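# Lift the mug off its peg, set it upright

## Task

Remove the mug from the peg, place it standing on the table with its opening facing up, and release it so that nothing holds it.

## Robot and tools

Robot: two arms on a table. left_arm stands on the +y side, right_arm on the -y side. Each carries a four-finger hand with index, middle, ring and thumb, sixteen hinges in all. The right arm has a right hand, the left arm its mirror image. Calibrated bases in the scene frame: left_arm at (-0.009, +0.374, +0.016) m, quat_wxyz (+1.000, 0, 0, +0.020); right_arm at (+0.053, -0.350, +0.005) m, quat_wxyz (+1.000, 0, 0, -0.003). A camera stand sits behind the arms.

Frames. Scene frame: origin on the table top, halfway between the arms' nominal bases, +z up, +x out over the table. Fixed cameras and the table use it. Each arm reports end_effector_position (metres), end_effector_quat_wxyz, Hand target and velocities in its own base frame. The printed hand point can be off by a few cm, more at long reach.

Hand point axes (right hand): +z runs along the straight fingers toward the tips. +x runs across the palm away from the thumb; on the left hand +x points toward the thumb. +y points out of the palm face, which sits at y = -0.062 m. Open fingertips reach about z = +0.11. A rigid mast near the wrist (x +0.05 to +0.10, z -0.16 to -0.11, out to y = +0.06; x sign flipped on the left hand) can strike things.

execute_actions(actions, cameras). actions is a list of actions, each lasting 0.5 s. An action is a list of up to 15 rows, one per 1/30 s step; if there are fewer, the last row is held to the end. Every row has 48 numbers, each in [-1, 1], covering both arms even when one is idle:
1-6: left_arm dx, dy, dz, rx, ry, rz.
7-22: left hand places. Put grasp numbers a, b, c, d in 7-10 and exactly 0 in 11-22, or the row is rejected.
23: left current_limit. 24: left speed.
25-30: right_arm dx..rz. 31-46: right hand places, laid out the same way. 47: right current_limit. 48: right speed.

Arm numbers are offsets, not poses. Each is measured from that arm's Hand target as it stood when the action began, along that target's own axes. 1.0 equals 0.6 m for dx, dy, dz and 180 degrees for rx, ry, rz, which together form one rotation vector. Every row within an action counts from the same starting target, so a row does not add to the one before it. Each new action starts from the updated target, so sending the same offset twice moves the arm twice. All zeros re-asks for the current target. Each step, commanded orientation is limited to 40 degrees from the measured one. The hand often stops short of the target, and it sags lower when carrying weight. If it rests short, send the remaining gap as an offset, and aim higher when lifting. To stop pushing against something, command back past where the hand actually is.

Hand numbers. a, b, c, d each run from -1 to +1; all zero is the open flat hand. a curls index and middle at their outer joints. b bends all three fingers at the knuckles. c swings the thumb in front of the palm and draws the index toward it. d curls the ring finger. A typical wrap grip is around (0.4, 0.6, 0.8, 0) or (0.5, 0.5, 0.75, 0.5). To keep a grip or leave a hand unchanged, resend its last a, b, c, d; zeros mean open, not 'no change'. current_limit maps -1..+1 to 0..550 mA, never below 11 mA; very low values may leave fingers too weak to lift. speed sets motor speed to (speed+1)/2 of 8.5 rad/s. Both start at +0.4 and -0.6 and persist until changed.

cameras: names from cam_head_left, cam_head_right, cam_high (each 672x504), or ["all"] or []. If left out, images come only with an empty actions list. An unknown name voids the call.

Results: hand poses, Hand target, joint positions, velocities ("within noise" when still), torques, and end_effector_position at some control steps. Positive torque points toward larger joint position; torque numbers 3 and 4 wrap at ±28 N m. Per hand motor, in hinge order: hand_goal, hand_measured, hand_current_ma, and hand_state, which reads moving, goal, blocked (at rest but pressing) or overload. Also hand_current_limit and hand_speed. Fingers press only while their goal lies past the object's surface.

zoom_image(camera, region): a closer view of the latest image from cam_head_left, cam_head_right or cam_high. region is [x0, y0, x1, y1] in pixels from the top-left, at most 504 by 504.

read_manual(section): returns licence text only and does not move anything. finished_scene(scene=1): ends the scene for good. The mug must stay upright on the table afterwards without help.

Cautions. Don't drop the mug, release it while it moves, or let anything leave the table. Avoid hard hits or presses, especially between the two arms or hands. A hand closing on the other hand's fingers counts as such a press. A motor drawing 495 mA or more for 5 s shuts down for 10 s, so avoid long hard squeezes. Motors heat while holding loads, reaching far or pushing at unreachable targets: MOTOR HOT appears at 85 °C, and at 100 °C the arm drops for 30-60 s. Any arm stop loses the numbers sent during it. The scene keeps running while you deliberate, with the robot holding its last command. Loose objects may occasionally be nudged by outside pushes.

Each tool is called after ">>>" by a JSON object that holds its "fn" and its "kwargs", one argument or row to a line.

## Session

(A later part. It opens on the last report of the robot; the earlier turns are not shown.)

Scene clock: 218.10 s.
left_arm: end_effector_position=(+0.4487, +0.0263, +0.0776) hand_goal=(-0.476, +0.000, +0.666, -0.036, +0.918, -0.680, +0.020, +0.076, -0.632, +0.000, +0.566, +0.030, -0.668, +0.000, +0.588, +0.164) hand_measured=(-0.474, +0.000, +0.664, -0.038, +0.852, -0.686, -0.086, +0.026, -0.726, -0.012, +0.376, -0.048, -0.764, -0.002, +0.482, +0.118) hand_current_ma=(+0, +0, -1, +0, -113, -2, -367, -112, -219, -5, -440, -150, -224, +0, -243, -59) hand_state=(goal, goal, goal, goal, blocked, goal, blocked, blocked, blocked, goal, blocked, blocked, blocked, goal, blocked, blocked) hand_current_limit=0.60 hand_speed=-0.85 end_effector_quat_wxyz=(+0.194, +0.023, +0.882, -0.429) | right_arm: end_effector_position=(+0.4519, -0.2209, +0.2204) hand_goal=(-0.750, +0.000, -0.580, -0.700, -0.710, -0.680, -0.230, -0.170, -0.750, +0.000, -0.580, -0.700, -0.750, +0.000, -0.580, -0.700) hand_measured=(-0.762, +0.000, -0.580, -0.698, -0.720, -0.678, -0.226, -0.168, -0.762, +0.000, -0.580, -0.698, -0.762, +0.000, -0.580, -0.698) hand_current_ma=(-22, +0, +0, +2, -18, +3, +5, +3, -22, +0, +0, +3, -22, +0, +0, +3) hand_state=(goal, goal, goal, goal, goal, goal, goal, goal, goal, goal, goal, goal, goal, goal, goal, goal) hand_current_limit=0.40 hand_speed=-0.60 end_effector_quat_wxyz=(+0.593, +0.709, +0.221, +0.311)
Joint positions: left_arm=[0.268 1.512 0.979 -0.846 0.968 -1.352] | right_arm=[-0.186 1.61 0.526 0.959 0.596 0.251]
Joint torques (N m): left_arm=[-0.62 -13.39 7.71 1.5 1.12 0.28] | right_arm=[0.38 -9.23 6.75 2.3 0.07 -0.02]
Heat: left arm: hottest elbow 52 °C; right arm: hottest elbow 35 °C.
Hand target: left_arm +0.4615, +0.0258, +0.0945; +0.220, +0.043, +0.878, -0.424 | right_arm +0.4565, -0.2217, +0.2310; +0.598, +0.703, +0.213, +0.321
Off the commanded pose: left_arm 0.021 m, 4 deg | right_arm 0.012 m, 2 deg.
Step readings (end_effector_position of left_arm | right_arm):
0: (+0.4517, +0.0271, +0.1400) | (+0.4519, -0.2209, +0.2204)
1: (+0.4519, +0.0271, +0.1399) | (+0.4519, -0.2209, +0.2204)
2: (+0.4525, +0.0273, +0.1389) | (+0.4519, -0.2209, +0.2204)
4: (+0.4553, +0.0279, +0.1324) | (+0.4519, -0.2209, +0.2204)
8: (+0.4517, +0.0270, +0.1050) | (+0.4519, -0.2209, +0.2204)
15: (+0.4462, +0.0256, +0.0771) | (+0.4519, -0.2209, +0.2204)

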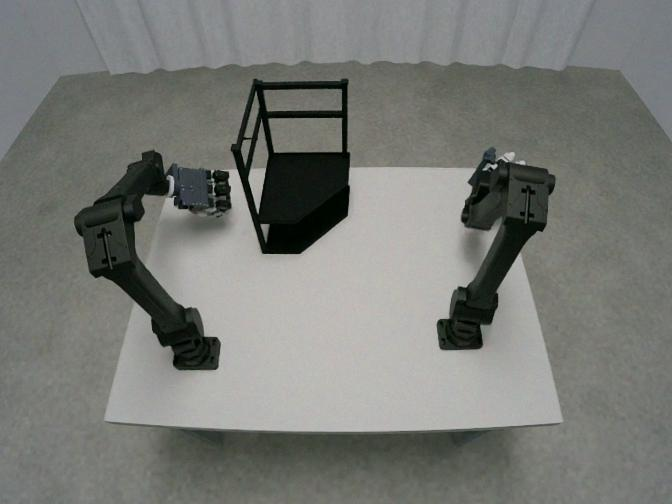

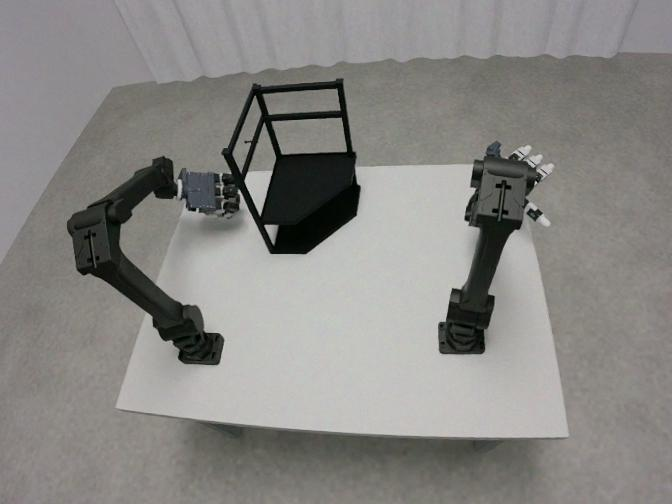

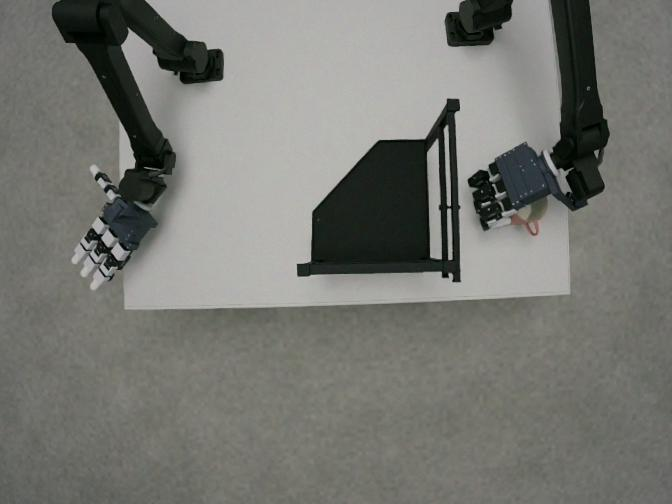

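>>> {"fn": "execute_actions", "kwargs": {
  "actions": [
    [[0.0141,0.0242,0.0182,0,0,0, 0.71,0.05,1,0.73,0,0,0,0,0,0,0,0,0,0,0,0, 0.6,-0.85, 0,0,0,0,0,0, 0,0,0,0,0,0,0,0,0,0,0,0,0,0,0,0, 0.4,-0.6]]
  ]
}}

>>> {"fn": "execute_actions", "kwargs": {
  "actions": [
    [[0.0071,0.0121,0.0091,0,0,0, 0.71,0.05,1,0.73,0,0,0,0,0,0,0,0,0,0,0,0, 0.6,-0.85, 0,0,0,0,0,0, 0,0,0,0,0,0,0,0,0,0,0,0,0,0,0,0, 0.4,-0.6]]
  ],
  "cameras": ["all"]
}}

Scene clock: 219.47 s.
left_arm: end_effector_position=(+0.4523, +0.0273, +0.0659) hand_goal=(-0.476, +0.000, +0.666, -0.036, +0.918, -0.680, +0.020, +0.076, -0.632, +0.000, +0.566, +0.030, -0.668, +0.000, +0.588, +0.164) hand_measured=(-0.474, +0.000, +0.664, -0.038, +0.852, -0.686, -0.086, +0.026, -0.726, -0.012, +0.376, -0.048, -0.764, -0.002, +0.482, +0.118) hand_current_ma=(+0, +0, -1, +0, -113, -2, -367, -112, -219, -5, -440, -150, -224, +0, -243, -59) hand_state=(goal, goal, goal, goal, blocked, goal, blocked, blocked, blocked, goal, blocked, blocked, blocked, goal, blocked, blocked) hand_current_limit=0.60 hand_speed=-0.85 end_effector_quat_wxyz=(+0.203, +0.028, +0.881, -0.426) | right_arm: end_effector_position=(+0.4519, -0.2209, +0.2204) hand_goal=(-0.750, +0.000, -0.580, -0.700, -0.710, -0.680, -0.230, -0.170, -0.750, +0.000, -0.580, -0.700, -0.750, +0.000, -0.580, -0.700) hand_measured=(-0.762, +0.000, -0.580, -0.698, -0.720, -0.678, -0.226, -0.168, -0.762, +0.000, -0.580, -0.698, -0.762, +0.000, -0.580, -0.698) hand_current_ma=(-22, +0, +0, +2, -18, +3, +5, +3, -22, +0, +0, +3, -22, +0, +0, +3) hand_state=(goal, goal, goal, goal, goal, goal, goal, goal, goal, goal, goal, goal, goal, goal, goal, goal) hand_current_limit=0.40 hand_speed=-0.60 end_effector_quat_wxyz=(+0.593, +0.709, +0.221, +0.311)
Joint positions: left_arm=[0.268 1.527 0.958 -0.787 0.968 -1.352] | right_arm=[-0.186 1.61 0.526 0.959 0.596 0.251]
Joint torques (N m): left_arm=[-0.91 -11.93 7.43 1.48 1.1 0.26] | right_arm=[0.32 -9.17 6.71 2.28 0.08 -0.02]
Heat: left arm: hottest elbow 51 °C; right arm: hottest elbow 35 °C.
Hand target: left_arm +0.4616, +0.0258, +0.0744; +0.220, +0.043, +0.878, -0.424 | right_arm +0.4565, -0.2217, +0.2310; +0.598, +0.703, +0.213, +0.321
Off the commanded pose: left_arm 0.013 m, 3 deg | right_arm 0.012 m, 2 deg.
Step readings (end_effector_position of left_arm | right_arm):
0: (+0.4488, +0.0263, +0.0776) | (+0.4519, -0.2209, +0.2204)
1: (+0.4490, +0.0264, +0.0776) | (+0.4519, -0.2209, +0.2204)
2: (+0.4496, +0.0266, +0.0775) | (+0.4519, -0.2209, +0.2204)
4: (+0.4520, +0.0272, +0.0766) | (+0.4519, -0.2209, +0.2204)
8: (+0.4537, +0.0277, +0.0725) | (+0.4519, -0.2209, +0.2204)
15: (+0.4517, +0.0272, +0.0658) | (+0.4519, -0.2209, +0.2204)

Scene clock: 220.17 s.
left_arm: end_effector_position=(+0.4522, +0.0273, +0.0562) hand_goal=(-0.476, +0.000, +0.666, -0.036, +0.918, -0.680, +0.020, +0.076, -0.632, +0.000, +0.566, +0.030, -0.668, +0.000, +0.588, +0.164) hand_measured=(-0.474, +0.000, +0.664, -0.038, +0.852, -0.686, -0.086, +0.026, -0.726, -0.012, +0.376, -0.048, -0.764, -0.002, +0.482, +0.118) hand_current_ma=(+0, +0, -1, +0, -113, -2, -367, -112, -219, -5, -440, -150, -224, +0, -243, -59) hand_state=(goal, goal, goal, goal, blocked, goal, blocked, blocked, blocked, goal, blocked, blocked, blocked, goal, blocked, blocked) hand_current_limit=0.60 hand_speed=-0.85 end_effector_quat_wxyz=(+0.204, +0.028, +0.881, -0.426) | right_arm: end_effector_position=(+0.4519, -0.2209, +0.2204) hand_goal=(-0.750, +0.000, -0.580, -0.700, -0.710, -0.680, -0.230, -0.170, -0.750, +0.000, -0.580, -0.700, -0.750, +0.000, -0.580, -0.700) hand_measured=(-0.762, +0.000, -0.580, -0.698, -0.720, -0.678, -0.226, -0.168, -0.762, +0.000, -0.580, -0.698, -0.762, +0.000, -0.580, -0.698) hand_current_ma=(-22, +0, +0, +2, -18, +3, +5, +3, -22, +0, +0, +3, -22, +0, +0, +3) hand_state=(goal, goal, goal, goal, goal, goal, goal, goal, goal, goal, goal, goal, goal, goal, goal, goal) hand_current_limit=0.40 hand_speed=-0.60 end_effector_quat_wxyz=(+0.593, +0.709, +0.221, +0.311)
Joint positions: left_arm=[0.268 1.542 0.945 -0.759 0.968 -1.352] | right_arm=[-0.186 1.61 0.526 0.959 0.596 0.251]
Joint torques (N m): left_arm=[-0.5 -12.28 7.13 1.51 1.1 0.26] | right_arm=[0.44 -9.23 6.72 2.29 0.08 -0.01]
Heat: left arm: hottest elbow 51 °C; right arm: hottest elbow 35 °C.
Hand target: left_arm +0.4616, +0.0258, +0.0645; +0.220, +0.043, +0.878, -0.424 | right_arm +0.4565, -0.2217, +0.2310; +0.598, +0.703, +0.213, +0.321
Off the commanded pose: left_arm 0.012 m, 3 deg | right_arm 0.012 m, 2 deg.
Step readings (end_effector_position of left_arm | right_arm):
0: (+0.4523, +0.0273, +0.0659) | (+0.4519, -0.2209, +0.2204)
1: (+0.4523, +0.0273, +0.0659) | (+0.4519, -0.2209, +0.2204)
2: (+0.4526, +0.0274, +0.0658) | (+0.4519, -0.2209, +0.2204)
4: (+0.4536, +0.0277, +0.0647) | (+0.4519, -0.2209, +0.2204)
8: (+0.4536, +0.0277, +0.0603) | (+0.4519, -0.2209, +0.2204)
15: (+0.4520, +0.0272, +0.0562) | (+0.4519, -0.2209, +0.2204)

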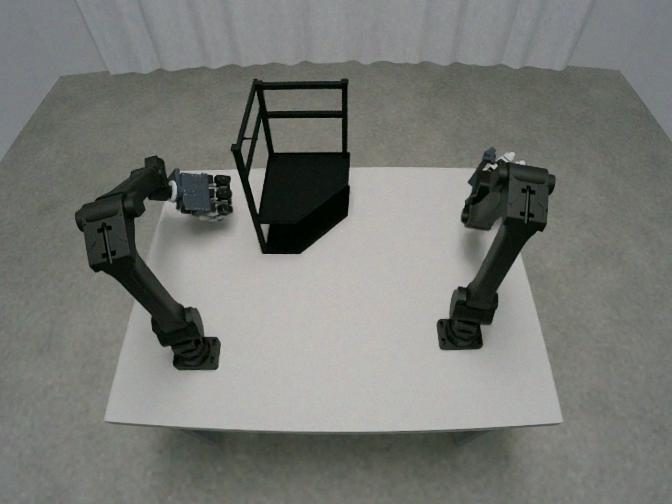

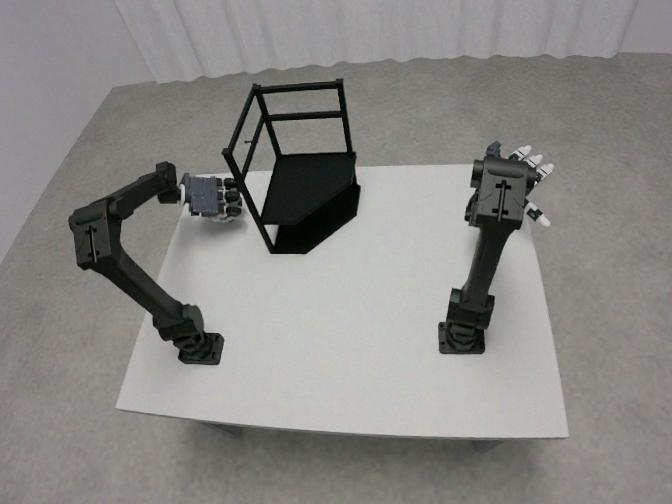

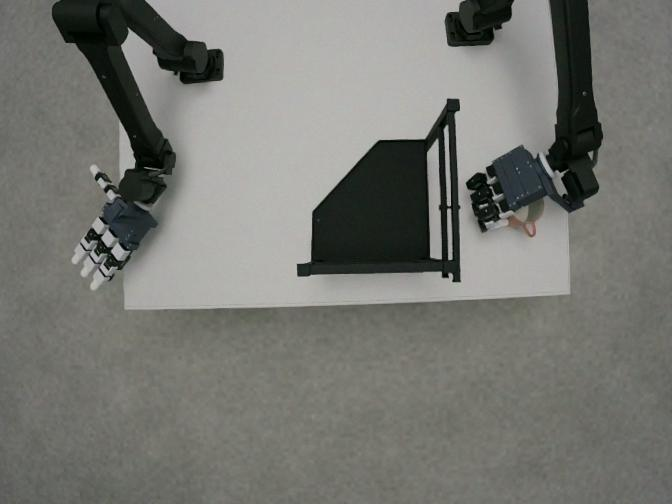

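>>> {"fn": "zoom_image", "kwargs": {
  "camera": "cam_head_left",
  "region": [160, 150, 260, 250]
}}

>>> {"fn": "zoom_image", "kwargs": {
  "camera": "cam_high",
  "region": [470, 150, 570, 250]
}}

Scaled by 5.040 from the camera's 672x504 image, which has a finer 960x720 frame.

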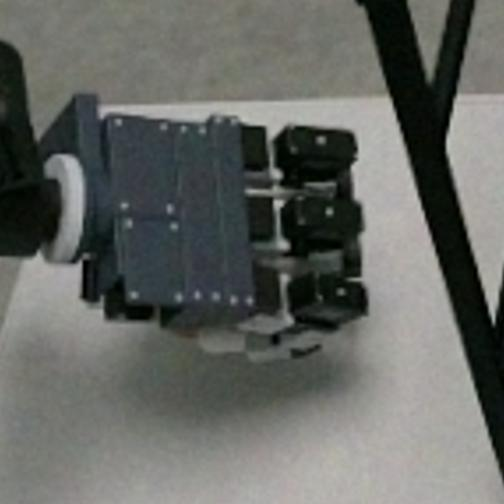

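Scaled by 5.040 from the camera's 672x504 image, which has a finer 960x720 frame.

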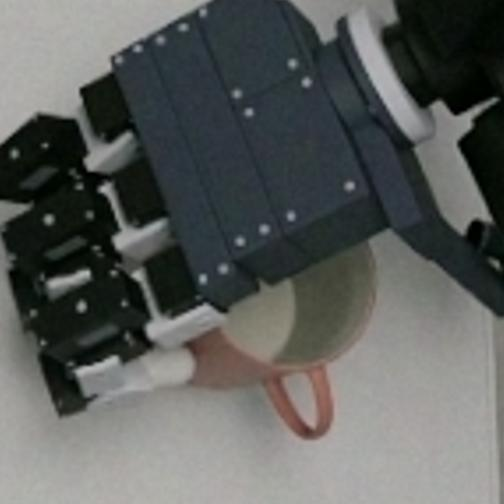

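>>> {"fn": "execute_actions", "kwargs": {
  "actions": [
    [[0.0071,0.0121,0.0091,0,0,0, 0.71,0.05,1,0.73,0,0,0,0,0,0,0,0,0,0,0,0, 0.6,-0.85, 0,0,0,0,0,0, 0,0,0,0,0,0,0,0,0,0,0,0,0,0,0,0, 0.4,-0.6]]
  ]
}}

>>> {"fn": "execute_actions", "kwargs": {
  "actions": [
    [[0.0053,0.0091,0.0068,0,0,0, 0.71,0.05,1,0.73,0,0,0,0,0,0,0,0,0,0,0,0, 0.6,-0.85, 0,0,0,0,0,0, 0,0,0,0,0,0,0,0,0,0,0,0,0,0,0,0, 0.4,-0.6]]
  ],
  "cameras": ["cam_high","cam_head_left"]
}}

>>> {"fn": "zoom_image", "kwargs": {
  "camera": "cam_high",
  "region": [470, 150, 570, 250]
}}

>>> {"fn": "zoom_image", "kwargs": {
  "camera": "cam_head_left",
  "region": [160, 150, 260, 250]
}}

Scene clock: 221.70 s.
left_arm: end_effector_position=(+0.4521, +0.0273, +0.0462) hand_goal=(-0.476, +0.000, +0.666, -0.036, +0.918, -0.680, +0.020, +0.076, -0.632, +0.000, +0.566, +0.030, -0.668, +0.000, +0.588, +0.164) hand_measured=(-0.474, +0.000, +0.664, -0.038, +0.852, -0.686, -0.086, +0.026, -0.726, -0.012, +0.376, -0.048, -0.764, -0.002, +0.482, +0.118) hand_current_ma=(+0, +0, -1, +0, -113, -2, -367, -112, -219, -5, -440, -150, -224, +0, -243, -59) hand_state=(goal, goal, goal, goal, blocked, goal, blocked, blocked, blocked, goal, blocked, blocked, blocked, goal, blocked, blocked) hand_current_limit=0.60 hand_speed=-0.85 end_effector_quat_wxyz=(+0.204, +0.028, +0.881, -0.426) | right_arm: end_effector_position=(+0.4519, -0.2209, +0.2204) hand_goal=(-0.750, +0.000, -0.580, -0.700, -0.710, -0.680, -0.230, -0.170, -0.750, +0.000, -0.580, -0.700, -0.750, +0.000, -0.580, -0.700) hand_measured=(-0.762, +0.000, -0.580, -0.698, -0.720, -0.678, -0.226, -0.168, -0.762, +0.000, -0.580, -0.698, -0.762, +0.000, -0.580, -0.698) hand_current_ma=(-22, +0, +0, +2, -18, +3, +5, +3, -22, +0, +0, +3, -22, +0, +0, +3) hand_state=(goal, goal, goal, goal, goal, goal, goal, goal, goal, goal, goal, goal, goal, goal, goal, goal) hand_current_limit=0.40 hand_speed=-0.60 end_effector_quat_wxyz=(+0.593, +0.709, +0.221, +0.311)
Joint positions: left_arm=[0.268 1.558 0.932 -0.73 0.968 -1.352] | right_arm=[-0.186 1.61 0.526 0.959 0.596 0.251]
Joint torques (N m): left_arm=[-0.15 -11.58 6.97 1.46 1.09 0.28] | right_arm=[0.15 -9.23 6.68 2.3 0.06 -0.02]
Heat: left arm: hottest elbow 51 °C; right arm: hottest elbow 35 °C.
Hand target: left_arm +0.4615, +0.0258, +0.0544; +0.220, +0.043, +0.878, -0.424 | right_arm +0.4565, -0.2217, +0.2310; +0.598, +0.703, +0.213, +0.321
Off the commanded pose: left_arm 0.013 m, 3 deg | right_arm 0.012 m, 2 deg.
Step readings (end_effector_position of left_arm | right_arm):
0: (+0.4523, +0.0273, +0.0563) | (+0.4519, -0.2209, +0.2204)
1: (+0.4523, +0.0273, +0.0563) | (+0.4519, -0.2209, +0.2204)
2: (+0.4526, +0.0274, +0.0560) | (+0.4519, -0.2209, +0.2204)
4: (+0.4537, +0.0277, +0.0549) | (+0.4519, -0.2209, +0.2204)
8: (+0.4536, +0.0277, +0.0502) | (+0.4519, -0.2209, +0.2204)
15: (+0.4517, +0.0272, +0.0461) | (+0.4519, -0.2209, +0.2204)

Scene clock: 222.40 s.
left_arm: end_effector_position=(+0.4523, +0.0273, +0.0393) hand_goal=(-0.476, +0.000, +0.666, -0.036, +0.918, -0.680, +0.020, +0.076, -0.632, +0.000, +0.566, +0.030, -0.668, +0.000, +0.588, +0.164) hand_measured=(-0.474, +0.000, +0.664, -0.038, +0.852, -0.686, -0.086, +0.026, -0.726, -0.012, +0.376, -0.048, -0.764, -0.002, +0.482, +0.118) hand_current_ma=(+0, +0, -1, +0, -113, -2, -367, -112, -219, -5, -440, -150, -224, +0, -243, -59) hand_state=(goal, goal, goal, goal, blocked, goal, blocked, blocked, blocked, goal, blocked, blocked, blocked, goal, blocked, blocked) hand_current_limit=0.60 hand_speed=-0.85 end_effector_quat_wxyz=(+0.204, +0.028, +0.881, -0.426) | right_arm: end_effector_position=(+0.4519, -0.2209, +0.2204) hand_goal=(-0.750, +0.000, -0.580, -0.700, -0.710, -0.680, -0.230, -0.170, -0.750, +0.000, -0.580, -0.700, -0.750, +0.000, -0.580, -0.700) hand_measured=(-0.762, +0.000, -0.580, -0.698, -0.720, -0.678, -0.226, -0.168, -0.762, +0.000, -0.580, -0.698, -0.762, +0.000, -0.580, -0.698) hand_current_ma=(-22, +0, +0, +2, -18, +3, +5, +3, -22, +0, +0, +3, -22, +0, +0, +3) hand_state=(goal, goal, goal, goal, goal, goal, goal, goal, goal, goal, goal, goal, goal, goal, goal, goal) hand_current_limit=0.40 hand_speed=-0.60 end_effector_quat_wxyz=(+0.593, +0.709, +0.221, +0.311)
Joint positions: left_arm=[0.268 1.57 0.924 -0.708 0.968 -1.352] | right_arm=[-0.186 1.61 0.526 0.959 0.596 0.251]
Joint torques (N m): left_arm=[-0.32 -12.16 6.89 1.54 1.11 0.27] | right_arm=[0.15 -9.17 6.68 2.35 0.08 -0.01]
Heat: left arm: hottest elbow 51 °C; right arm: hottest elbow 35 °C.
Hand target: left_arm +0.4615, +0.0258, +0.0468; +0.220, +0.043, +0.878, -0.424 | right_arm +0.4565, -0.2217, +0.2310; +0.598, +0.703, +0.213, +0.321
Off the commanded pose: left_arm 0.012 m, 2 deg | right_arm 0.012 m, 2 deg.
Step readings (end_effector_position of left_arm | right_arm):
0: (+0.4521, +0.0273, +0.0462) | (+0.4519, -0.2209, +0.2204)
1: (+0.4522, +0.0273, +0.0462) | (+0.4519, -0.2209, +0.2204)
2: (+0.4525, +0.0274, +0.0463) | (+0.4519, -0.2209, +0.2204)
4: (+0.4534, +0.0276, +0.0454) | (+0.4519, -0.2209, +0.2204)
8: (+0.4537, +0.0277, +0.0426) | (+0.4519, -0.2209, +0.2204)
15: (+0.4521, +0.0273, +0.0392) | (+0.4519, -0.2209, +0.2204)
Images, in order (width x height): cam_head_left 672x504, cam_high 672x504.

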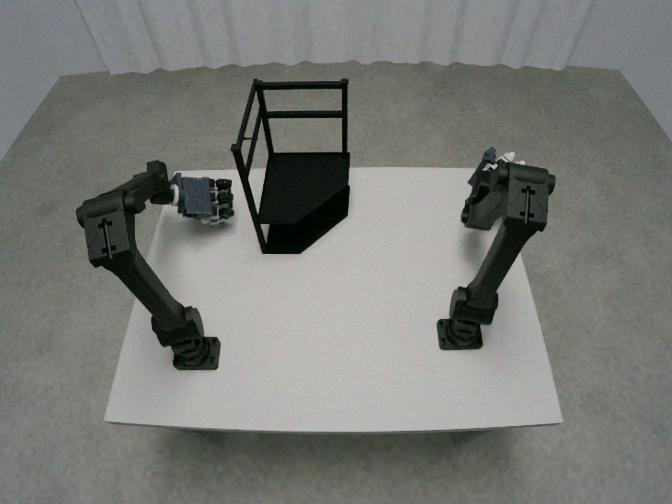

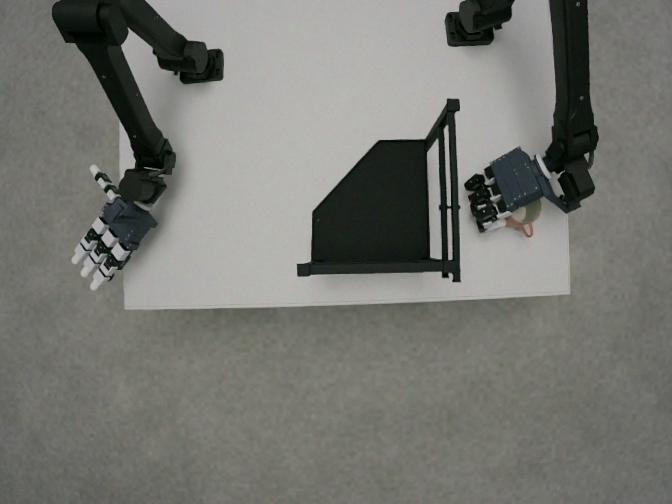

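Scaled by 5.040 from the camera's 672x504 image, which has a finer 960x720 frame.

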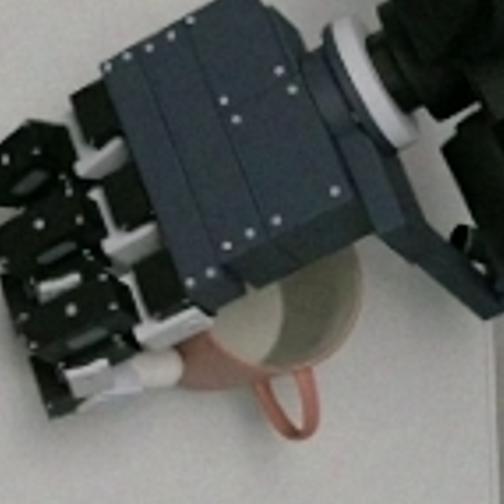

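Scaled by 5.040 from the camera's 672x504 image, which has a finer 960x720 frame.

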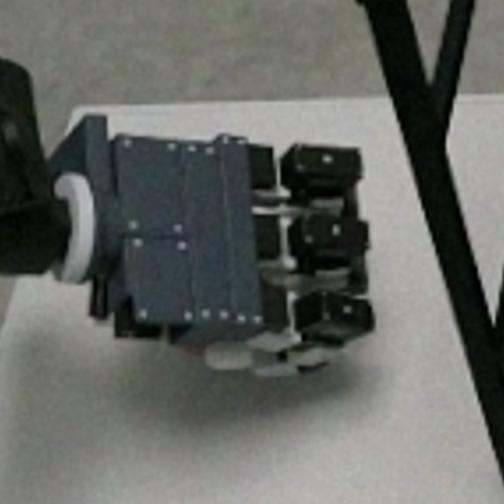

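>>> {"fn": "execute_actions", "kwargs": {
  "actions": [
    [[0.0042,0.0073,0.0055,0,0,0, 0.71,0.05,1,0.73,0,0,0,0,0,0,0,0,0,0,0,0, 0.6,-0.85, 0,0,0,0,0,0, 0,0,0,0,0,0,0,0,0,0,0,0,0,0,0,0, 0.4,-0.6]]
  ]
}}

>>> {"fn": "execute_actions", "kwargs": {
  "actions": [
    [[0.0042,0.0073,0.0055,0,0,0, 0.71,0.05,1,0.73,0,0,0,0,0,0,0,0,0,0,0,0, 0.6,-0.85, 0,0,0,0,0,0, 0,0,0,0,0,0,0,0,0,0,0,0,0,0,0,0, 0.4,-0.6]]
  ],
  "cameras": ["cam_high","cam_head_left"]
}}

>>> {"fn": "zoom_image", "kwargs": {
  "camera": "cam_high",
  "region": [470, 150, 570, 250]
}}

>>> {"fn": "zoom_image", "kwargs": {
  "camera": "cam_head_left",
  "region": [160, 150, 260, 250]
}}

Scene clock: 223.57 s.
left_arm: end_effector_position=(+0.4522, +0.0273, +0.0337) hand_goal=(-0.476, +0.000, +0.666, -0.036, +0.918, -0.680, +0.020, +0.076, -0.632, +0.000, +0.566, +0.030, -0.668, +0.000, +0.588, +0.164) hand_measured=(-0.474, +0.000, +0.664, -0.038, +0.852, -0.686, -0.086, +0.026, -0.726, -0.012, +0.376, -0.048, -0.764, -0.002, +0.482, +0.118) hand_current_ma=(+0, +0, -1, +0, -113, -2, -367, -112, -219, -5, -440, -150, -224, +0, -243, -59) hand_state=(goal, goal, goal, goal, blocked, goal, blocked, blocked, blocked, goal, blocked, blocked, blocked, goal, blocked, blocked) hand_current_limit=0.60 hand_speed=-0.85 end_effector_quat_wxyz=(+0.204, +0.028, +0.881, -0.426) | right_arm: end_effector_position=(+0.4519, -0.2209, +0.2204) hand_goal=(-0.750, +0.000, -0.580, -0.700, -0.710, -0.680, -0.230, -0.170, -0.750, +0.000, -0.580, -0.700, -0.750, +0.000, -0.580, -0.700) hand_measured=(-0.762, +0.000, -0.580, -0.698, -0.720, -0.678, -0.226, -0.168, -0.762, +0.000, -0.580, -0.698, -0.762, +0.000, -0.580, -0.698) hand_current_ma=(-22, +0, +0, +2, -18, +3, +5, +3, -22, +0, +0, +3, -22, +0, +0, +3) hand_state=(goal, goal, goal, goal, goal, goal, goal, goal, goal, goal, goal, goal, goal, goal, goal, goal) hand_current_limit=0.40 hand_speed=-0.60 end_effector_quat_wxyz=(+0.593, +0.709, +0.221, +0.311)
Joint positions: left_arm=[0.268 1.58 0.917 -0.691 0.968 -1.352] | right_arm=[-0.186 1.61 0.526 0.959 0.596 0.251]
Joint torques (N m): left_arm=[-1.08 -11.4 6.69 1.47 1.11 0.28] | right_arm=[0.21 -9.35 6.69 2.28 0.09 -0.01]
Heat: left arm: hottest elbow 50 °C; right arm: hottest elbow 35 °C.
Hand target: left_arm +0.4616, +0.0258, +0.0409; +0.220, +0.043, +0.878, -0.424 | right_arm +0.4565, -0.2217, +0.2310; +0.598, +0.703, +0.213, +0.321
Off the commanded pose: left_arm 0.012 m, 2 deg | right_arm 0.012 m, 2 deg.
Step readings (end_effector_position of left_arm | right_arm):
0: (+0.4523, +0.0273, +0.0393) | (+0.4519, -0.2209, +0.2204)
1: (+0.4523, +0.0273, +0.0393) | (+0.4519, -0.2209, +0.2204)
2: (+0.4527, +0.0274, +0.0394) | (+0.4519, -0.2209, +0.2204)
4: (+0.4538, +0.0277, +0.0390) | (+0.4519, -0.2209, +0.2204)
8: (+0.4549, +0.0280, +0.0370) | (+0.4519, -0.2209, +0.2204)
15: (+0.4522, +0.0273, +0.0337) | (+0.4519, -0.2209, +0.2204)

Scene clock: 224.27 s.
left_arm: end_effector_position=(+0.4522, +0.0273, +0.0276) hand_goal=(-0.476, +0.000, +0.666, -0.036, +0.918, -0.680, +0.020, +0.076, -0.632, +0.000, +0.566, +0.030, -0.668, +0.000, +0.588, +0.164) hand_measured=(-0.474, +0.000, +0.664, -0.038, +0.852, -0.686, -0.086, +0.026, -0.726, -0.012, +0.376, -0.048, -0.764, -0.002, +0.482, +0.118) hand_current_ma=(+0, +0, -1, +0, -113, -2, -367, -112, -219, -5, -440, -150, -224, +0, -243, -59) hand_state=(goal, goal, goal, goal, blocked, goal, blocked, blocked, blocked, goal, blocked, blocked, blocked, goal, blocked, blocked) hand_current_limit=0.60 hand_speed=-0.85 end_effector_quat_wxyz=(+0.204, +0.028, +0.881, -0.426) | right_arm: end_effector_position=(+0.4519, -0.2209, +0.2204) hand_goal=(-0.750, +0.000, -0.580, -0.700, -0.710, -0.680, -0.230, -0.170, -0.750, +0.000, -0.580, -0.700, -0.750, +0.000, -0.580, -0.700) hand_measured=(-0.762, +0.000, -0.580, -0.698, -0.720, -0.678, -0.226, -0.168, -0.762, +0.000, -0.580, -0.698, -0.762, +0.000, -0.580, -0.698) hand_current_ma=(-22, +0, +0, +2, -18, +3, +5, +3, -22, +0, +0, +3, -22, +0, +0, +3) hand_state=(goal, goal, goal, goal, goal, goal, goal, goal, goal, goal, goal, goal, goal, goal, goal, goal) hand_current_limit=0.40 hand_speed=-0.60 end_effector_quat_wxyz=(+0.593, +0.709, +0.221, +0.311)
Joint positions: left_arm=[0.268 1.591 0.911 -0.674 0.968 -1.352] | right_arm=[-0.186 1.61 0.526 0.959 0.596 0.251]
Joint torques (N m): left_arm=[-1.2 -12.57 6.84 1.61 1.15 0.22] | right_arm=[0.38 -9.17 6.67 2.35 0.07 -0.02]
Heat: left arm: hottest elbow 50 °C; right arm: hottest elbow 35 °C.
Hand target: left_arm +0.4616, +0.0257, +0.0347; +0.220, +0.043, +0.878, -0.424 | right_arm +0.4565, -0.2217, +0.2310; +0.598, +0.703, +0.213, +0.321
Off the commanded pose: left_arm 0.012 m, 2 deg | right_arm 0.012 m, 2 deg.
Step readings (end_effector_position of left_arm | right_arm):
0: (+0.4522, +0.0273, +0.0337) | (+0.4519, -0.2209, +0.2204)
1: (+0.4523, +0.0273, +0.0337) | (+0.4519, -0.2209, +0.2204)
2: (+0.4526, +0.0274, +0.0336) | (+0.4519, -0.2209, +0.2204)
4: (+0.4537, +0.0277, +0.0331) | (+0.4519, -0.2209, +0.2204)
8: (+0.4548, +0.0280, +0.0309) | (+0.4519, -0.2209, +0.2204)
15: (+0.4522, +0.0273, +0.0276) | (+0.4519, -0.2209, +0.2204)
Images, in order (width x height): cam_head_left 672x504, cam_high 672x504.

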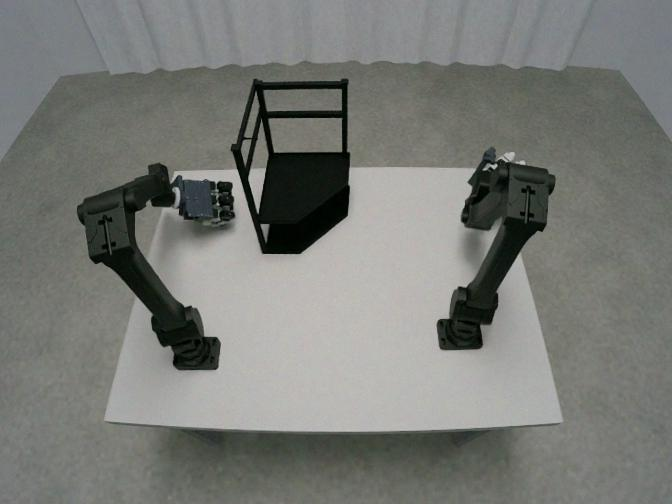

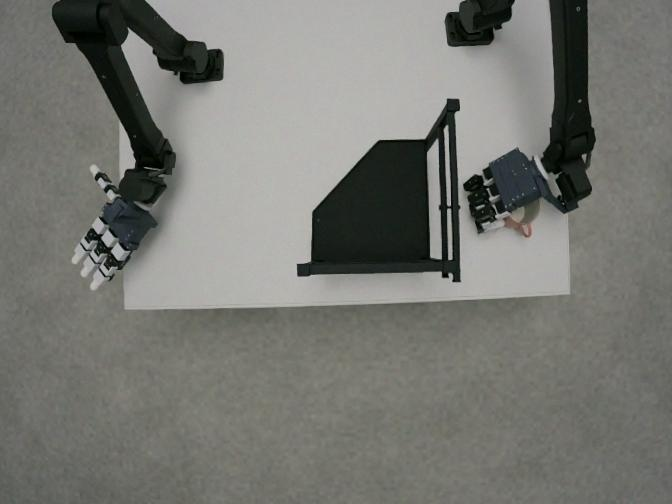

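Scaled by 5.040 from the camera's 672x504 image, which has a finer 960x720 frame.

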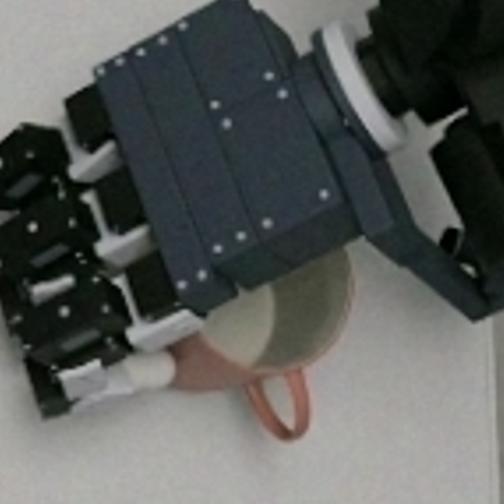

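Scaled by 5.040 from the camera's 672x504 image, which has a finer 960x720 frame.

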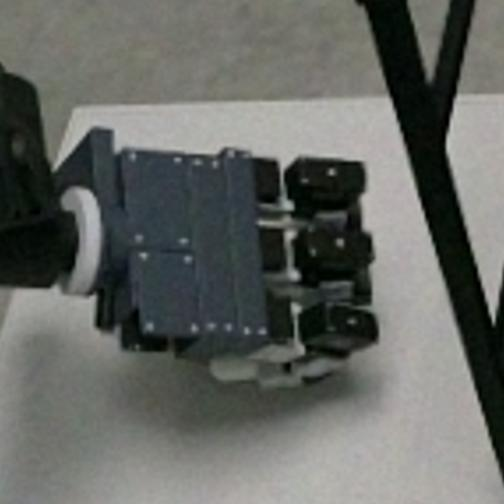

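>>> {"fn": "zoom_image", "kwargs": {
  "camera": "cam_high",
  "region": [500, 190, 550, 240]
}}

Scaled by 10.080 from the camera's 672x504 image, which has a finer 960x720 frame.

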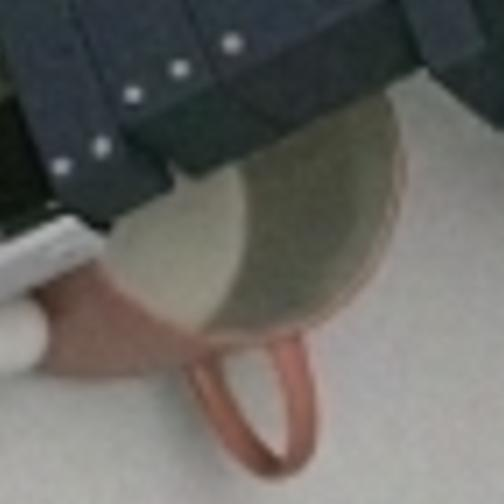

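>>> {"fn": "execute_actions", "kwargs": {
  "actions": [
    [[0.0035,0.006,0.0045,0,0,0, 0.71,0.05,1,0.73,0,0,0,0,0,0,0,0,0,0,0,0, 0.6,-0.85, 0,0,0,0,0,0, 0,0,0,0,0,0,0,0,0,0,0,0,0,0,0,0, 0.4,-0.6]]
  ]
}}

>>> {"fn": "execute_actions", "kwargs": {
  "actions": [
    [[0.0035,0.006,0.0045,0,0,0, 0.71,0.05,1,0.73,0,0,0,0,0,0,0,0,0,0,0,0, 0.6,-0.85, 0,0,0,0,0,0, 0,0,0,0,0,0,0,0,0,0,0,0,0,0,0,0, 0.4,-0.6]]
  ]
}}

Scene clock: 227.30 s.
left_arm: end_effector_position=(+0.4548, +0.0280, +0.0245) hand_goal=(-0.476, +0.000, +0.666, -0.036, +0.918, -0.680, +0.020, +0.076, -0.632, +0.000, +0.566, +0.030, -0.668, +0.000, +0.588, +0.164) hand_measured=(-0.474, +0.000, +0.664, -0.038, +0.852, -0.686, -0.086, +0.026, -0.726, -0.012, +0.376, -0.048, -0.764, -0.002, +0.482, +0.118) hand_current_ma=(+0, +0, -1, +0, -113, -2, -367, -112, -219, -5, -440, -150, -224, +0, -243, -59) hand_state=(goal, goal, goal, goal, blocked, goal, blocked, blocked, blocked, goal, blocked, blocked, blocked, goal, blocked, blocked) hand_current_limit=0.60 hand_speed=-0.85 end_effector_quat_wxyz=(+0.207, +0.030, +0.881, -0.425) | right_arm: end_effector_position=(+0.4519, -0.2209, +0.2204) hand_goal=(-0.750, +0.000, -0.580, -0.700, -0.710, -0.680, -0.230, -0.170, -0.750, +0.000, -0.580, -0.700, -0.750, +0.000, -0.580, -0.700) hand_measured=(-0.762, +0.000, -0.580, -0.698, -0.720, -0.678, -0.226, -0.168, -0.762, +0.000, -0.580, -0.698, -0.762, +0.000, -0.580, -0.698) hand_current_ma=(-22, +0, +0, +2, -18, +3, +5, +3, -22, +0, +0, +3, -22, +0, +0, +3) hand_state=(goal, goal, goal, goal, goal, goal, goal, goal, goal, goal, goal, goal, goal, goal, goal, goal) hand_current_limit=0.40 hand_speed=-0.60 end_effector_quat_wxyz=(+0.593, +0.709, +0.221, +0.311)
Joint positions: left_arm=[0.268 1.6 0.911 -0.659 0.968 -1.352] | right_arm=[-0.186 1.61 0.526 0.959 0.596 0.251]
Joint torques (N m): left_arm=[-0.44 -11.81 6.32 1.55 1.1 0.26] | right_arm=[0.15 -9 6.71 2.33 0.08 -0.02]
Heat: left arm: hottest elbow 49 °C; right arm: hottest elbow 35 °C.
Hand target: left_arm +0.4615, +0.0257, +0.0298; +0.220, +0.043, +0.878, -0.424 | right_arm +0.4565, -0.2217, +0.2310; +0.598, +0.703, +0.213, +0.321
Off the commanded pose: left_arm 0.009 m, 2 deg | right_arm 0.012 m, 2 deg.
Step readings (end_effector_position of left_arm | right_arm):
0: (+0.4522, +0.0273, +0.0276) | (+0.4519, -0.2209, +0.2204)
1: (+0.4523, +0.0273, +0.0276) | (+0.4519, -0.2209, +0.2204)
2: (+0.4526, +0.0274, +0.0277) | (+0.4519, -0.2209, +0.2204)
4: (+0.4536, +0.0277, +0.0273) | (+0.4519, -0.2209, +0.2204)
8: (+0.4545, +0.0279, +0.0256) | (+0.4519, -0.2209, +0.2204)
15: (+0.4547, +0.0280, +0.0244) | (+0.4519, -0.2209, +0.2204)

Scene clock: 228.00 s.
left_arm: end_effector_position=(+0.4524, +0.0274, +0.0176) hand_goal=(-0.476, +0.000, +0.666, -0.036, +0.918, -0.680, +0.020, +0.076, -0.632, +0.000, +0.566, +0.030, -0.668, +0.000, +0.588, +0.164) hand_measured=(-0.474, +0.000, +0.664, -0.038, +0.852, -0.686, -0.086, +0.026, -0.726, -0.012, +0.376, -0.048, -0.764, -0.002, +0.482, +0.118) hand_current_ma=(+0, +0, -1, +0, -113, -2, -367, -112, -219, -5, -440, -150, -224, +0, -243, -59) hand_state=(goal, goal, goal, goal, blocked, goal, blocked, blocked, blocked, goal, blocked, blocked, blocked, goal, blocked, blocked) hand_current_limit=0.60 hand_speed=-0.85 end_effector_quat_wxyz=(+0.205, +0.028, +0.881, -0.426) | right_arm: end_effector_position=(+0.4519, -0.2209, +0.2204) hand_goal=(-0.750, +0.000, -0.580, -0.700, -0.710, -0.680, -0.230, -0.170, -0.750, +0.000, -0.580, -0.700, -0.750, +0.000, -0.580, -0.700) hand_measured=(-0.762, +0.000, -0.580, -0.698, -0.720, -0.678, -0.226, -0.168, -0.762, +0.000, -0.580, -0.698, -0.762, +0.000, -0.580, -0.698) hand_current_ma=(-22, +0, +0, +2, -18, +3, +5, +3, -22, +0, +0, +3, -22, +0, +0, +3) hand_state=(goal, goal, goal, goal, goal, goal, goal, goal, goal, goal, goal, goal, goal, goal, goal, goal) hand_current_limit=0.40 hand_speed=-0.60 end_effector_quat_wxyz=(+0.593, +0.709, +0.221, +0.311)
Joint positions: left_arm=[0.268 1.61 0.901 -0.644 0.968 -1.352] | right_arm=[-0.186 1.61 0.526 0.959 0.596 0.251]
Joint torques (N m): left_arm=[-0.38 -11.87 6.53 1.7 1.11 0.26] | right_arm=[0.44 -9.29 6.68 2.37 0.08 0]
Heat: left arm: hottest elbow 49 °C; right arm: hottest elbow 35 °C.
Hand target: left_arm +0.4617, +0.0258, +0.0249; +0.220, +0.043, +0.878, -0.424 | right_arm +0.4565, -0.2217, +0.2310; +0.598, +0.703, +0.213, +0.321
Off the commanded pose: left_arm 0.012 m, 2 deg | right_arm 0.012 m, 2 deg.
Step readings (end_effector_position of left_arm | right_arm):
0: (+0.4548, +0.0280, +0.0245) | (+0.4519, -0.2209, +0.2204)
1: (+0.4547, +0.0280, +0.0244) | (+0.4519, -0.2209, +0.2204)
2: (+0.4548, +0.0280, +0.0242) | (+0.4519, -0.2209, +0.2204)
4: (+0.4545, +0.0279, +0.0230) | (+0.4519, -0.2209, +0.2204)
8: (+0.4531, +0.0275, +0.0196) | (+0.4519, -0.2209, +0.2204)
15: (+0.4522, +0.0273, +0.0176) | (+0.4519, -0.2209, +0.2204)

>>> {"fn": "execute_actions", "kwargs": {
  "actions": [],
  "cameras": ["all"]
}}

>>> {"fn": "zoom_image", "kwargs": {
  "camera": "cam_head_left",
  "region": [180, 180, 250, 250]
}}

>>> {"fn": "zoom_image", "kwargs": {
  "camera": "cam_high",
  "region": [460, 165, 540, 245]
}}

>>> {"fn": "zoom_image", "kwargs": {
  "camera": "cam_head_right",
  "region": [180, 170, 260, 250]
}}

Scene clock: 228.37 s.
left_arm: end_effector_position=(+0.4524, +0.0274, +0.0176) hand_goal=(-0.476, +0.000, +0.666, -0.036, +0.918, -0.680, +0.020, +0.076, -0.632, +0.000, +0.566, +0.030, -0.668, +0.000, +0.588, +0.164) hand_measured=(-0.474, +0.000, +0.664, -0.038, +0.852, -0.686, -0.086, +0.026, -0.726, -0.012, +0.376, -0.048, -0.764, -0.002, +0.482, +0.118) hand_current_ma=(+0, +0, -1, +0, -113, -2, -367, -112, -219, -5, -440, -150, -224, +0, -243, -59) hand_state=(goal, goal, goal, goal, blocked, goal, blocked, blocked, blocked, goal, blocked, blocked, blocked, goal, blocked, blocked) hand_current_limit=0.60 hand_speed=-0.85 end_effector_quat_wxyz=(+0.205, +0.028, +0.881, -0.426) | right_arm: end_effector_position=(+0.4519, -0.2209, +0.2204) hand_goal=(-0.750, +0.000, -0.580, -0.700, -0.710, -0.680, -0.230, -0.170, -0.750, +0.000, -0.580, -0.700, -0.750, +0.000, -0.580, -0.700) hand_measured=(-0.762, +0.000, -0.580, -0.698, -0.720, -0.678, -0.226, -0.168, -0.762, +0.000, -0.580, -0.698, -0.762, +0.000, -0.580, -0.698) hand_current_ma=(-22, +0, +0, +2, -18, +3, +5, +3, -22, +0, +0, +3, -22, +0, +0, +3) hand_state=(goal, goal, goal, goal, goal, goal, goal, goal, goal, goal, goal, goal, goal, goal, goal, goal) hand_current_limit=0.40 hand_speed=-0.60 end_effector_quat_wxyz=(+0.593, +0.709, +0.221, +0.311)
Joint positions: left_arm=[0.268 1.61 0.901 -0.644 0.968 -1.352] | right_arm=[-0.186 1.61 0.526 0.959 0.596 0.251]
Joint velocities: within noise
Joint torques (N m): left_arm=[-0.85 -12.75 6.61 1.74 1.14 0.31] | right_arm=[0.26 -9.29 6.78 2.25 0.08 -0.02]
Motor temperatures (°C): left_arm=[27 28 49 27 28 26] | right_arm=[28 29 35 26 24 27]
Heat: left arm: hottest elbow 49 °C; right arm: hottest elbow 35 °C.
Hand target: left_arm +0.4617, +0.0258, +0.0249; +0.220, +0.043, +0.878, -0.424 | right_arm +0.4565, -0.2217, +0.2310; +0.598, +0.703, +0.213, +0.321
Off the commanded pose: left_arm 0.012 m, 2 deg | right_arm 0.012 m, 2 deg.

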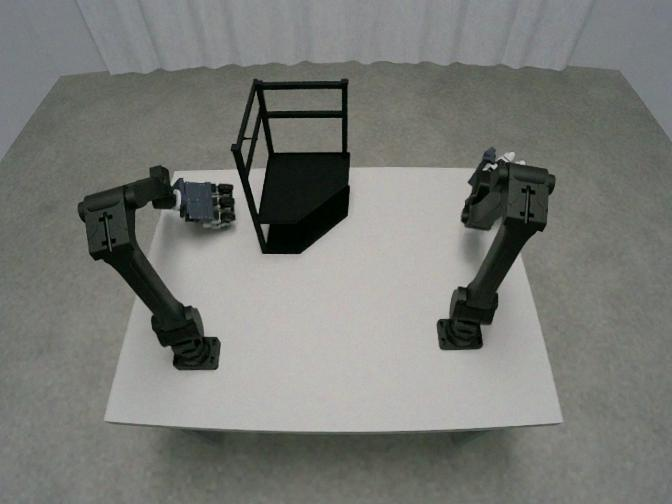

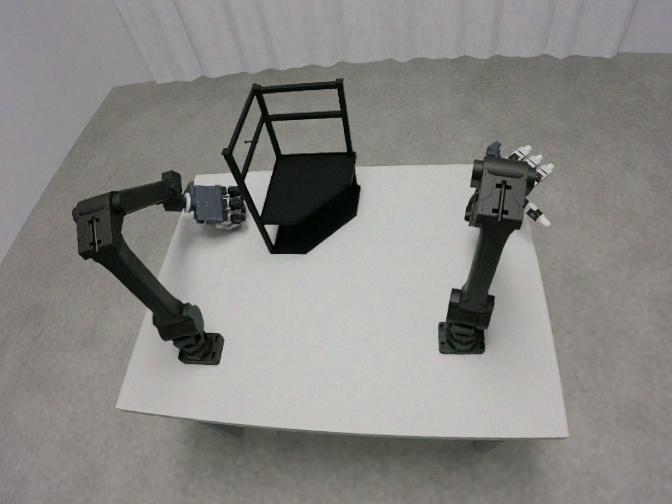

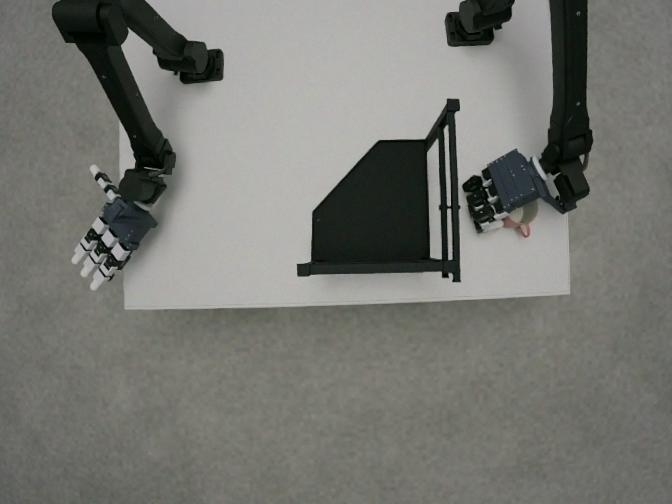

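Scaled by 7.200 from the camera's 672x504 image, which has a finer 960x720 frame.

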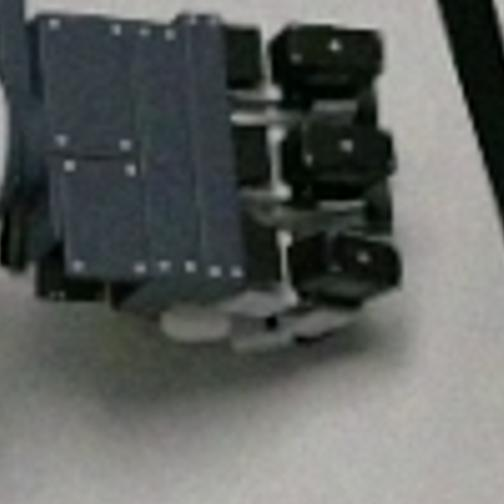

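Scaled by 6.300 from the camera's 672x504 image, which has a finer 960x720 frame.

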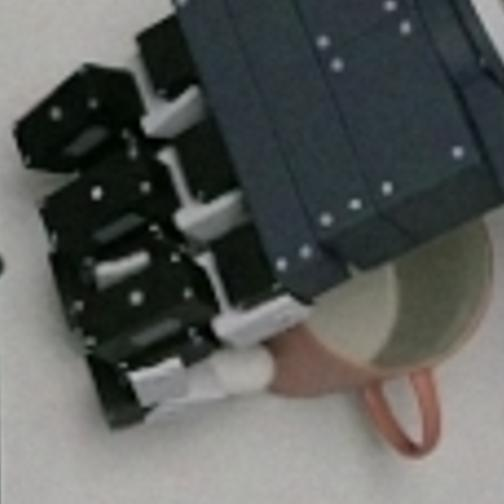

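Scaled by 6.300 from the camera's 672x504 image, which has a finer 960x720 frame.

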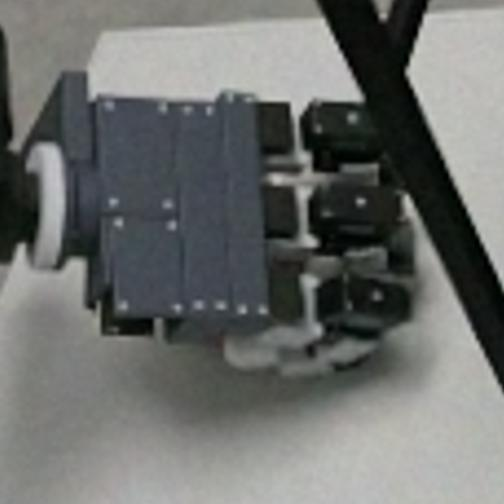

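>>> {"fn": "execute_actions", "kwargs": {
  "actions": [
    [[0.0028,0.0048,0.0036,0,0,0, 0.71,0.05,1,0.73,0,0,0,0,0,0,0,0,0,0,0,0, 0.6,-0.85, 0,0,0,0,0,0, 0,0,0,0,0,0,0,0,0,0,0,0,0,0,0,0, 0.4,-0.6]]
  ]
}}

>>> {"fn": "execute_actions", "kwargs": {
  "actions": [
    [[0.0028,0.0048,0.0036,0,0,0, 0.71,0.05,1,0.73,0,0,0,0,0,0,0,0,0,0,0,0, 0.6,-0.85, 0,0,0,0,0,0, 0,0,0,0,0,0,0,0,0,0,0,0,0,0,0,0, 0.4,-0.6]]
  ]
}}

Scene clock: 231.20 s.
left_arm: end_effector_position=(+0.4543, +0.0279, +0.0156) hand_goal=(-0.476, +0.000, +0.666, -0.036, +0.918, -0.680, +0.020, +0.076, -0.632, +0.000, +0.566, +0.030, -0.668, +0.000, +0.588, +0.164) hand_measured=(-0.474, +0.000, +0.664, -0.038, +0.852, -0.686, -0.086, +0.026, -0.726, -0.012, +0.376, -0.048, -0.764, -0.002, +0.482, +0.118) hand_current_ma=(+0, +0, -1, +0, -113, -2, -367, -112, -219, -5, -440, -150, -224, +0, -243, -59) hand_state=(goal, goal, goal, goal, blocked, goal, blocked, blocked, blocked, goal, blocked, blocked, blocked, goal, blocked, blocked) hand_current_limit=0.60 hand_speed=-0.85 end_effector_quat_wxyz=(+0.207, +0.030, +0.881, -0.425) | right_arm: end_effector_position=(+0.4519, -0.2209, +0.2204) hand_goal=(-0.750, +0.000, -0.580, -0.700, -0.710, -0.680, -0.230, -0.170, -0.750, +0.000, -0.580, -0.700, -0.750, +0.000, -0.580, -0.700) hand_measured=(-0.762, +0.000, -0.580, -0.698, -0.720, -0.678, -0.226, -0.168, -0.762, +0.000, -0.580, -0.698, -0.762, +0.000, -0.580, -0.698) hand_current_ma=(-22, +0, +0, +2, -18, +3, +5, +3, -22, +0, +0, +3, -22, +0, +0, +3) hand_state=(goal, goal, goal, goal, goal, goal, goal, goal, goal, goal, goal, goal, goal, goal, goal, goal) hand_current_limit=0.40 hand_speed=-0.60 end_effector_quat_wxyz=(+0.593, +0.709, +0.221, +0.311)
Joint positions: left_arm=[0.268 1.616 0.901 -0.633 0.968 -1.352] | right_arm=[-0.186 1.61 0.526 0.959 0.596 0.251]
Joint torques (N m): left_arm=[-1.2 -12.1 6.45 1.55 1.09 0.3] | right_arm=[0.26 -9.11 6.72 2.32 0.09 -0.02]
Heat: left arm: hottest elbow 49 °C; right arm: hottest elbow 35 °C.
Hand target: left_arm +0.4616, +0.0258, +0.0209; +0.220, +0.043, +0.878, -0.424 | right_arm +0.4565, -0.2217, +0.2310; +0.598, +0.703, +0.213, +0.321
Off the commanded pose: left_arm 0.009 m, 2 deg | right_arm 0.012 m, 2 deg.
Step readings (end_effector_position of left_arm | right_arm):
0: (+0.4524, +0.0274, +0.0176) | (+0.4519, -0.2209, +0.2204)
1: (+0.4524, +0.0274, +0.0176) | (+0.4519, -0.2209, +0.2204)
2: (+0.4526, +0.0274, +0.0176) | (+0.4519, -0.2209, +0.2204)
4: (+0.4534, +0.0276, +0.0175) | (+0.4519, -0.2209, +0.2204)
8: (+0.4542, +0.0278, +0.0165) | (+0.4519, -0.2209, +0.2204)
15: (+0.4543, +0.0279, +0.0156) | (+0.4519, -0.2209, +0.2204)

Scene clock: 231.90 s.
left_arm: end_effector_position=(+0.4544, +0.0276, +0.0147) hand_goal=(-0.476, +0.000, +0.666, -0.036, +0.918, -0.680, +0.020, +0.076, -0.632, +0.000, +0.566, +0.030, -0.668, +0.000, +0.588, +0.164) hand_measured=(-0.474, +0.000, +0.670, -0.038, +0.852, -0.686, -0.086, +0.026, -0.726, -0.012, +0.376, -0.048, -0.764, -0.002, +0.482, +0.118) hand_current_ma=(+0, +0, +1, +0, -113, -2, -367, -112, -219, -5, -440, -150, -224, +0, -243, -59) hand_state=(goal, goal, goal, goal, blocked, goal, blocked, blocked, blocked, goal, blocked, blocked, blocked, goal, blocked, blocked) hand_current_limit=0.60 hand_speed=-0.85 end_effector_quat_wxyz=(+0.208, +0.029, +0.880, -0.426) | right_arm: end_effector_position=(+0.4519, -0.2209, +0.2204) hand_goal=(-0.750, +0.000, -0.580, -0.700, -0.710, -0.680, -0.230, -0.170, -0.750, +0.000, -0.580, -0.700, -0.750, +0.000, -0.580, -0.700) hand_measured=(-0.762, +0.000, -0.580, -0.698, -0.720, -0.678, -0.226, -0.168, -0.762, +0.000, -0.580, -0.698, -0.762, +0.000, -0.580, -0.698) hand_current_ma=(-22, +0, +0, +2, -18, +3, +5, +3, -22, +0, +0, +3, -22, +0, +0, +3) hand_state=(goal, goal, goal, goal, goal, goal, goal, goal, goal, goal, goal, goal, goal, goal, goal, goal) hand_current_limit=0.40 hand_speed=-0.60 end_effector_quat_wxyz=(+0.593, +0.709, +0.221, +0.311)
Joint positions: left_arm=[0.268 1.616 0.897 -0.623 0.97 -1.357] | right_arm=[-0.186 1.61 0.526 0.959 0.596 0.251]
Joint torques (N m): left_arm=[-0.44 -11.69 6.15 1.68 1.03 0.3] | right_arm=[0.62 -9.29 6.78 2.33 0.08 0]
Heat: left arm: hottest elbow 49 °C; right arm: hottest elbow 35 °C.
Hand target: left_arm +0.4615, +0.0258, +0.0170; +0.220, +0.043, +0.878, -0.424 | right_arm +0.4565, -0.2217, +0.2310; +0.598, +0.703, +0.213, +0.321
Off the commanded pose: left_arm 0.008 m, 2 deg | right_arm 0.012 m, 2 deg.
Step readings (end_effector_position of left_arm | right_arm):
0: (+0.4543, +0.0279, +0.0156) | (+0.4519, -0.2209, +0.2204)
1: (+0.4544, +0.0279, +0.0156) | (+0.4519, -0.2209, +0.2204)
2: (+0.4542, +0.0278, +0.0154) | (+0.4519, -0.2209, +0.2204)
4: (+0.4543, +0.0279, +0.0149) | (+0.4519, -0.2209, +0.2204)
8: (+0.4544, +0.0277, +0.0147) | (+0.4519, -0.2209, +0.2204)
15: (+0.4544, +0.0276, +0.0147) | (+0.4519, -0.2209, +0.2204)


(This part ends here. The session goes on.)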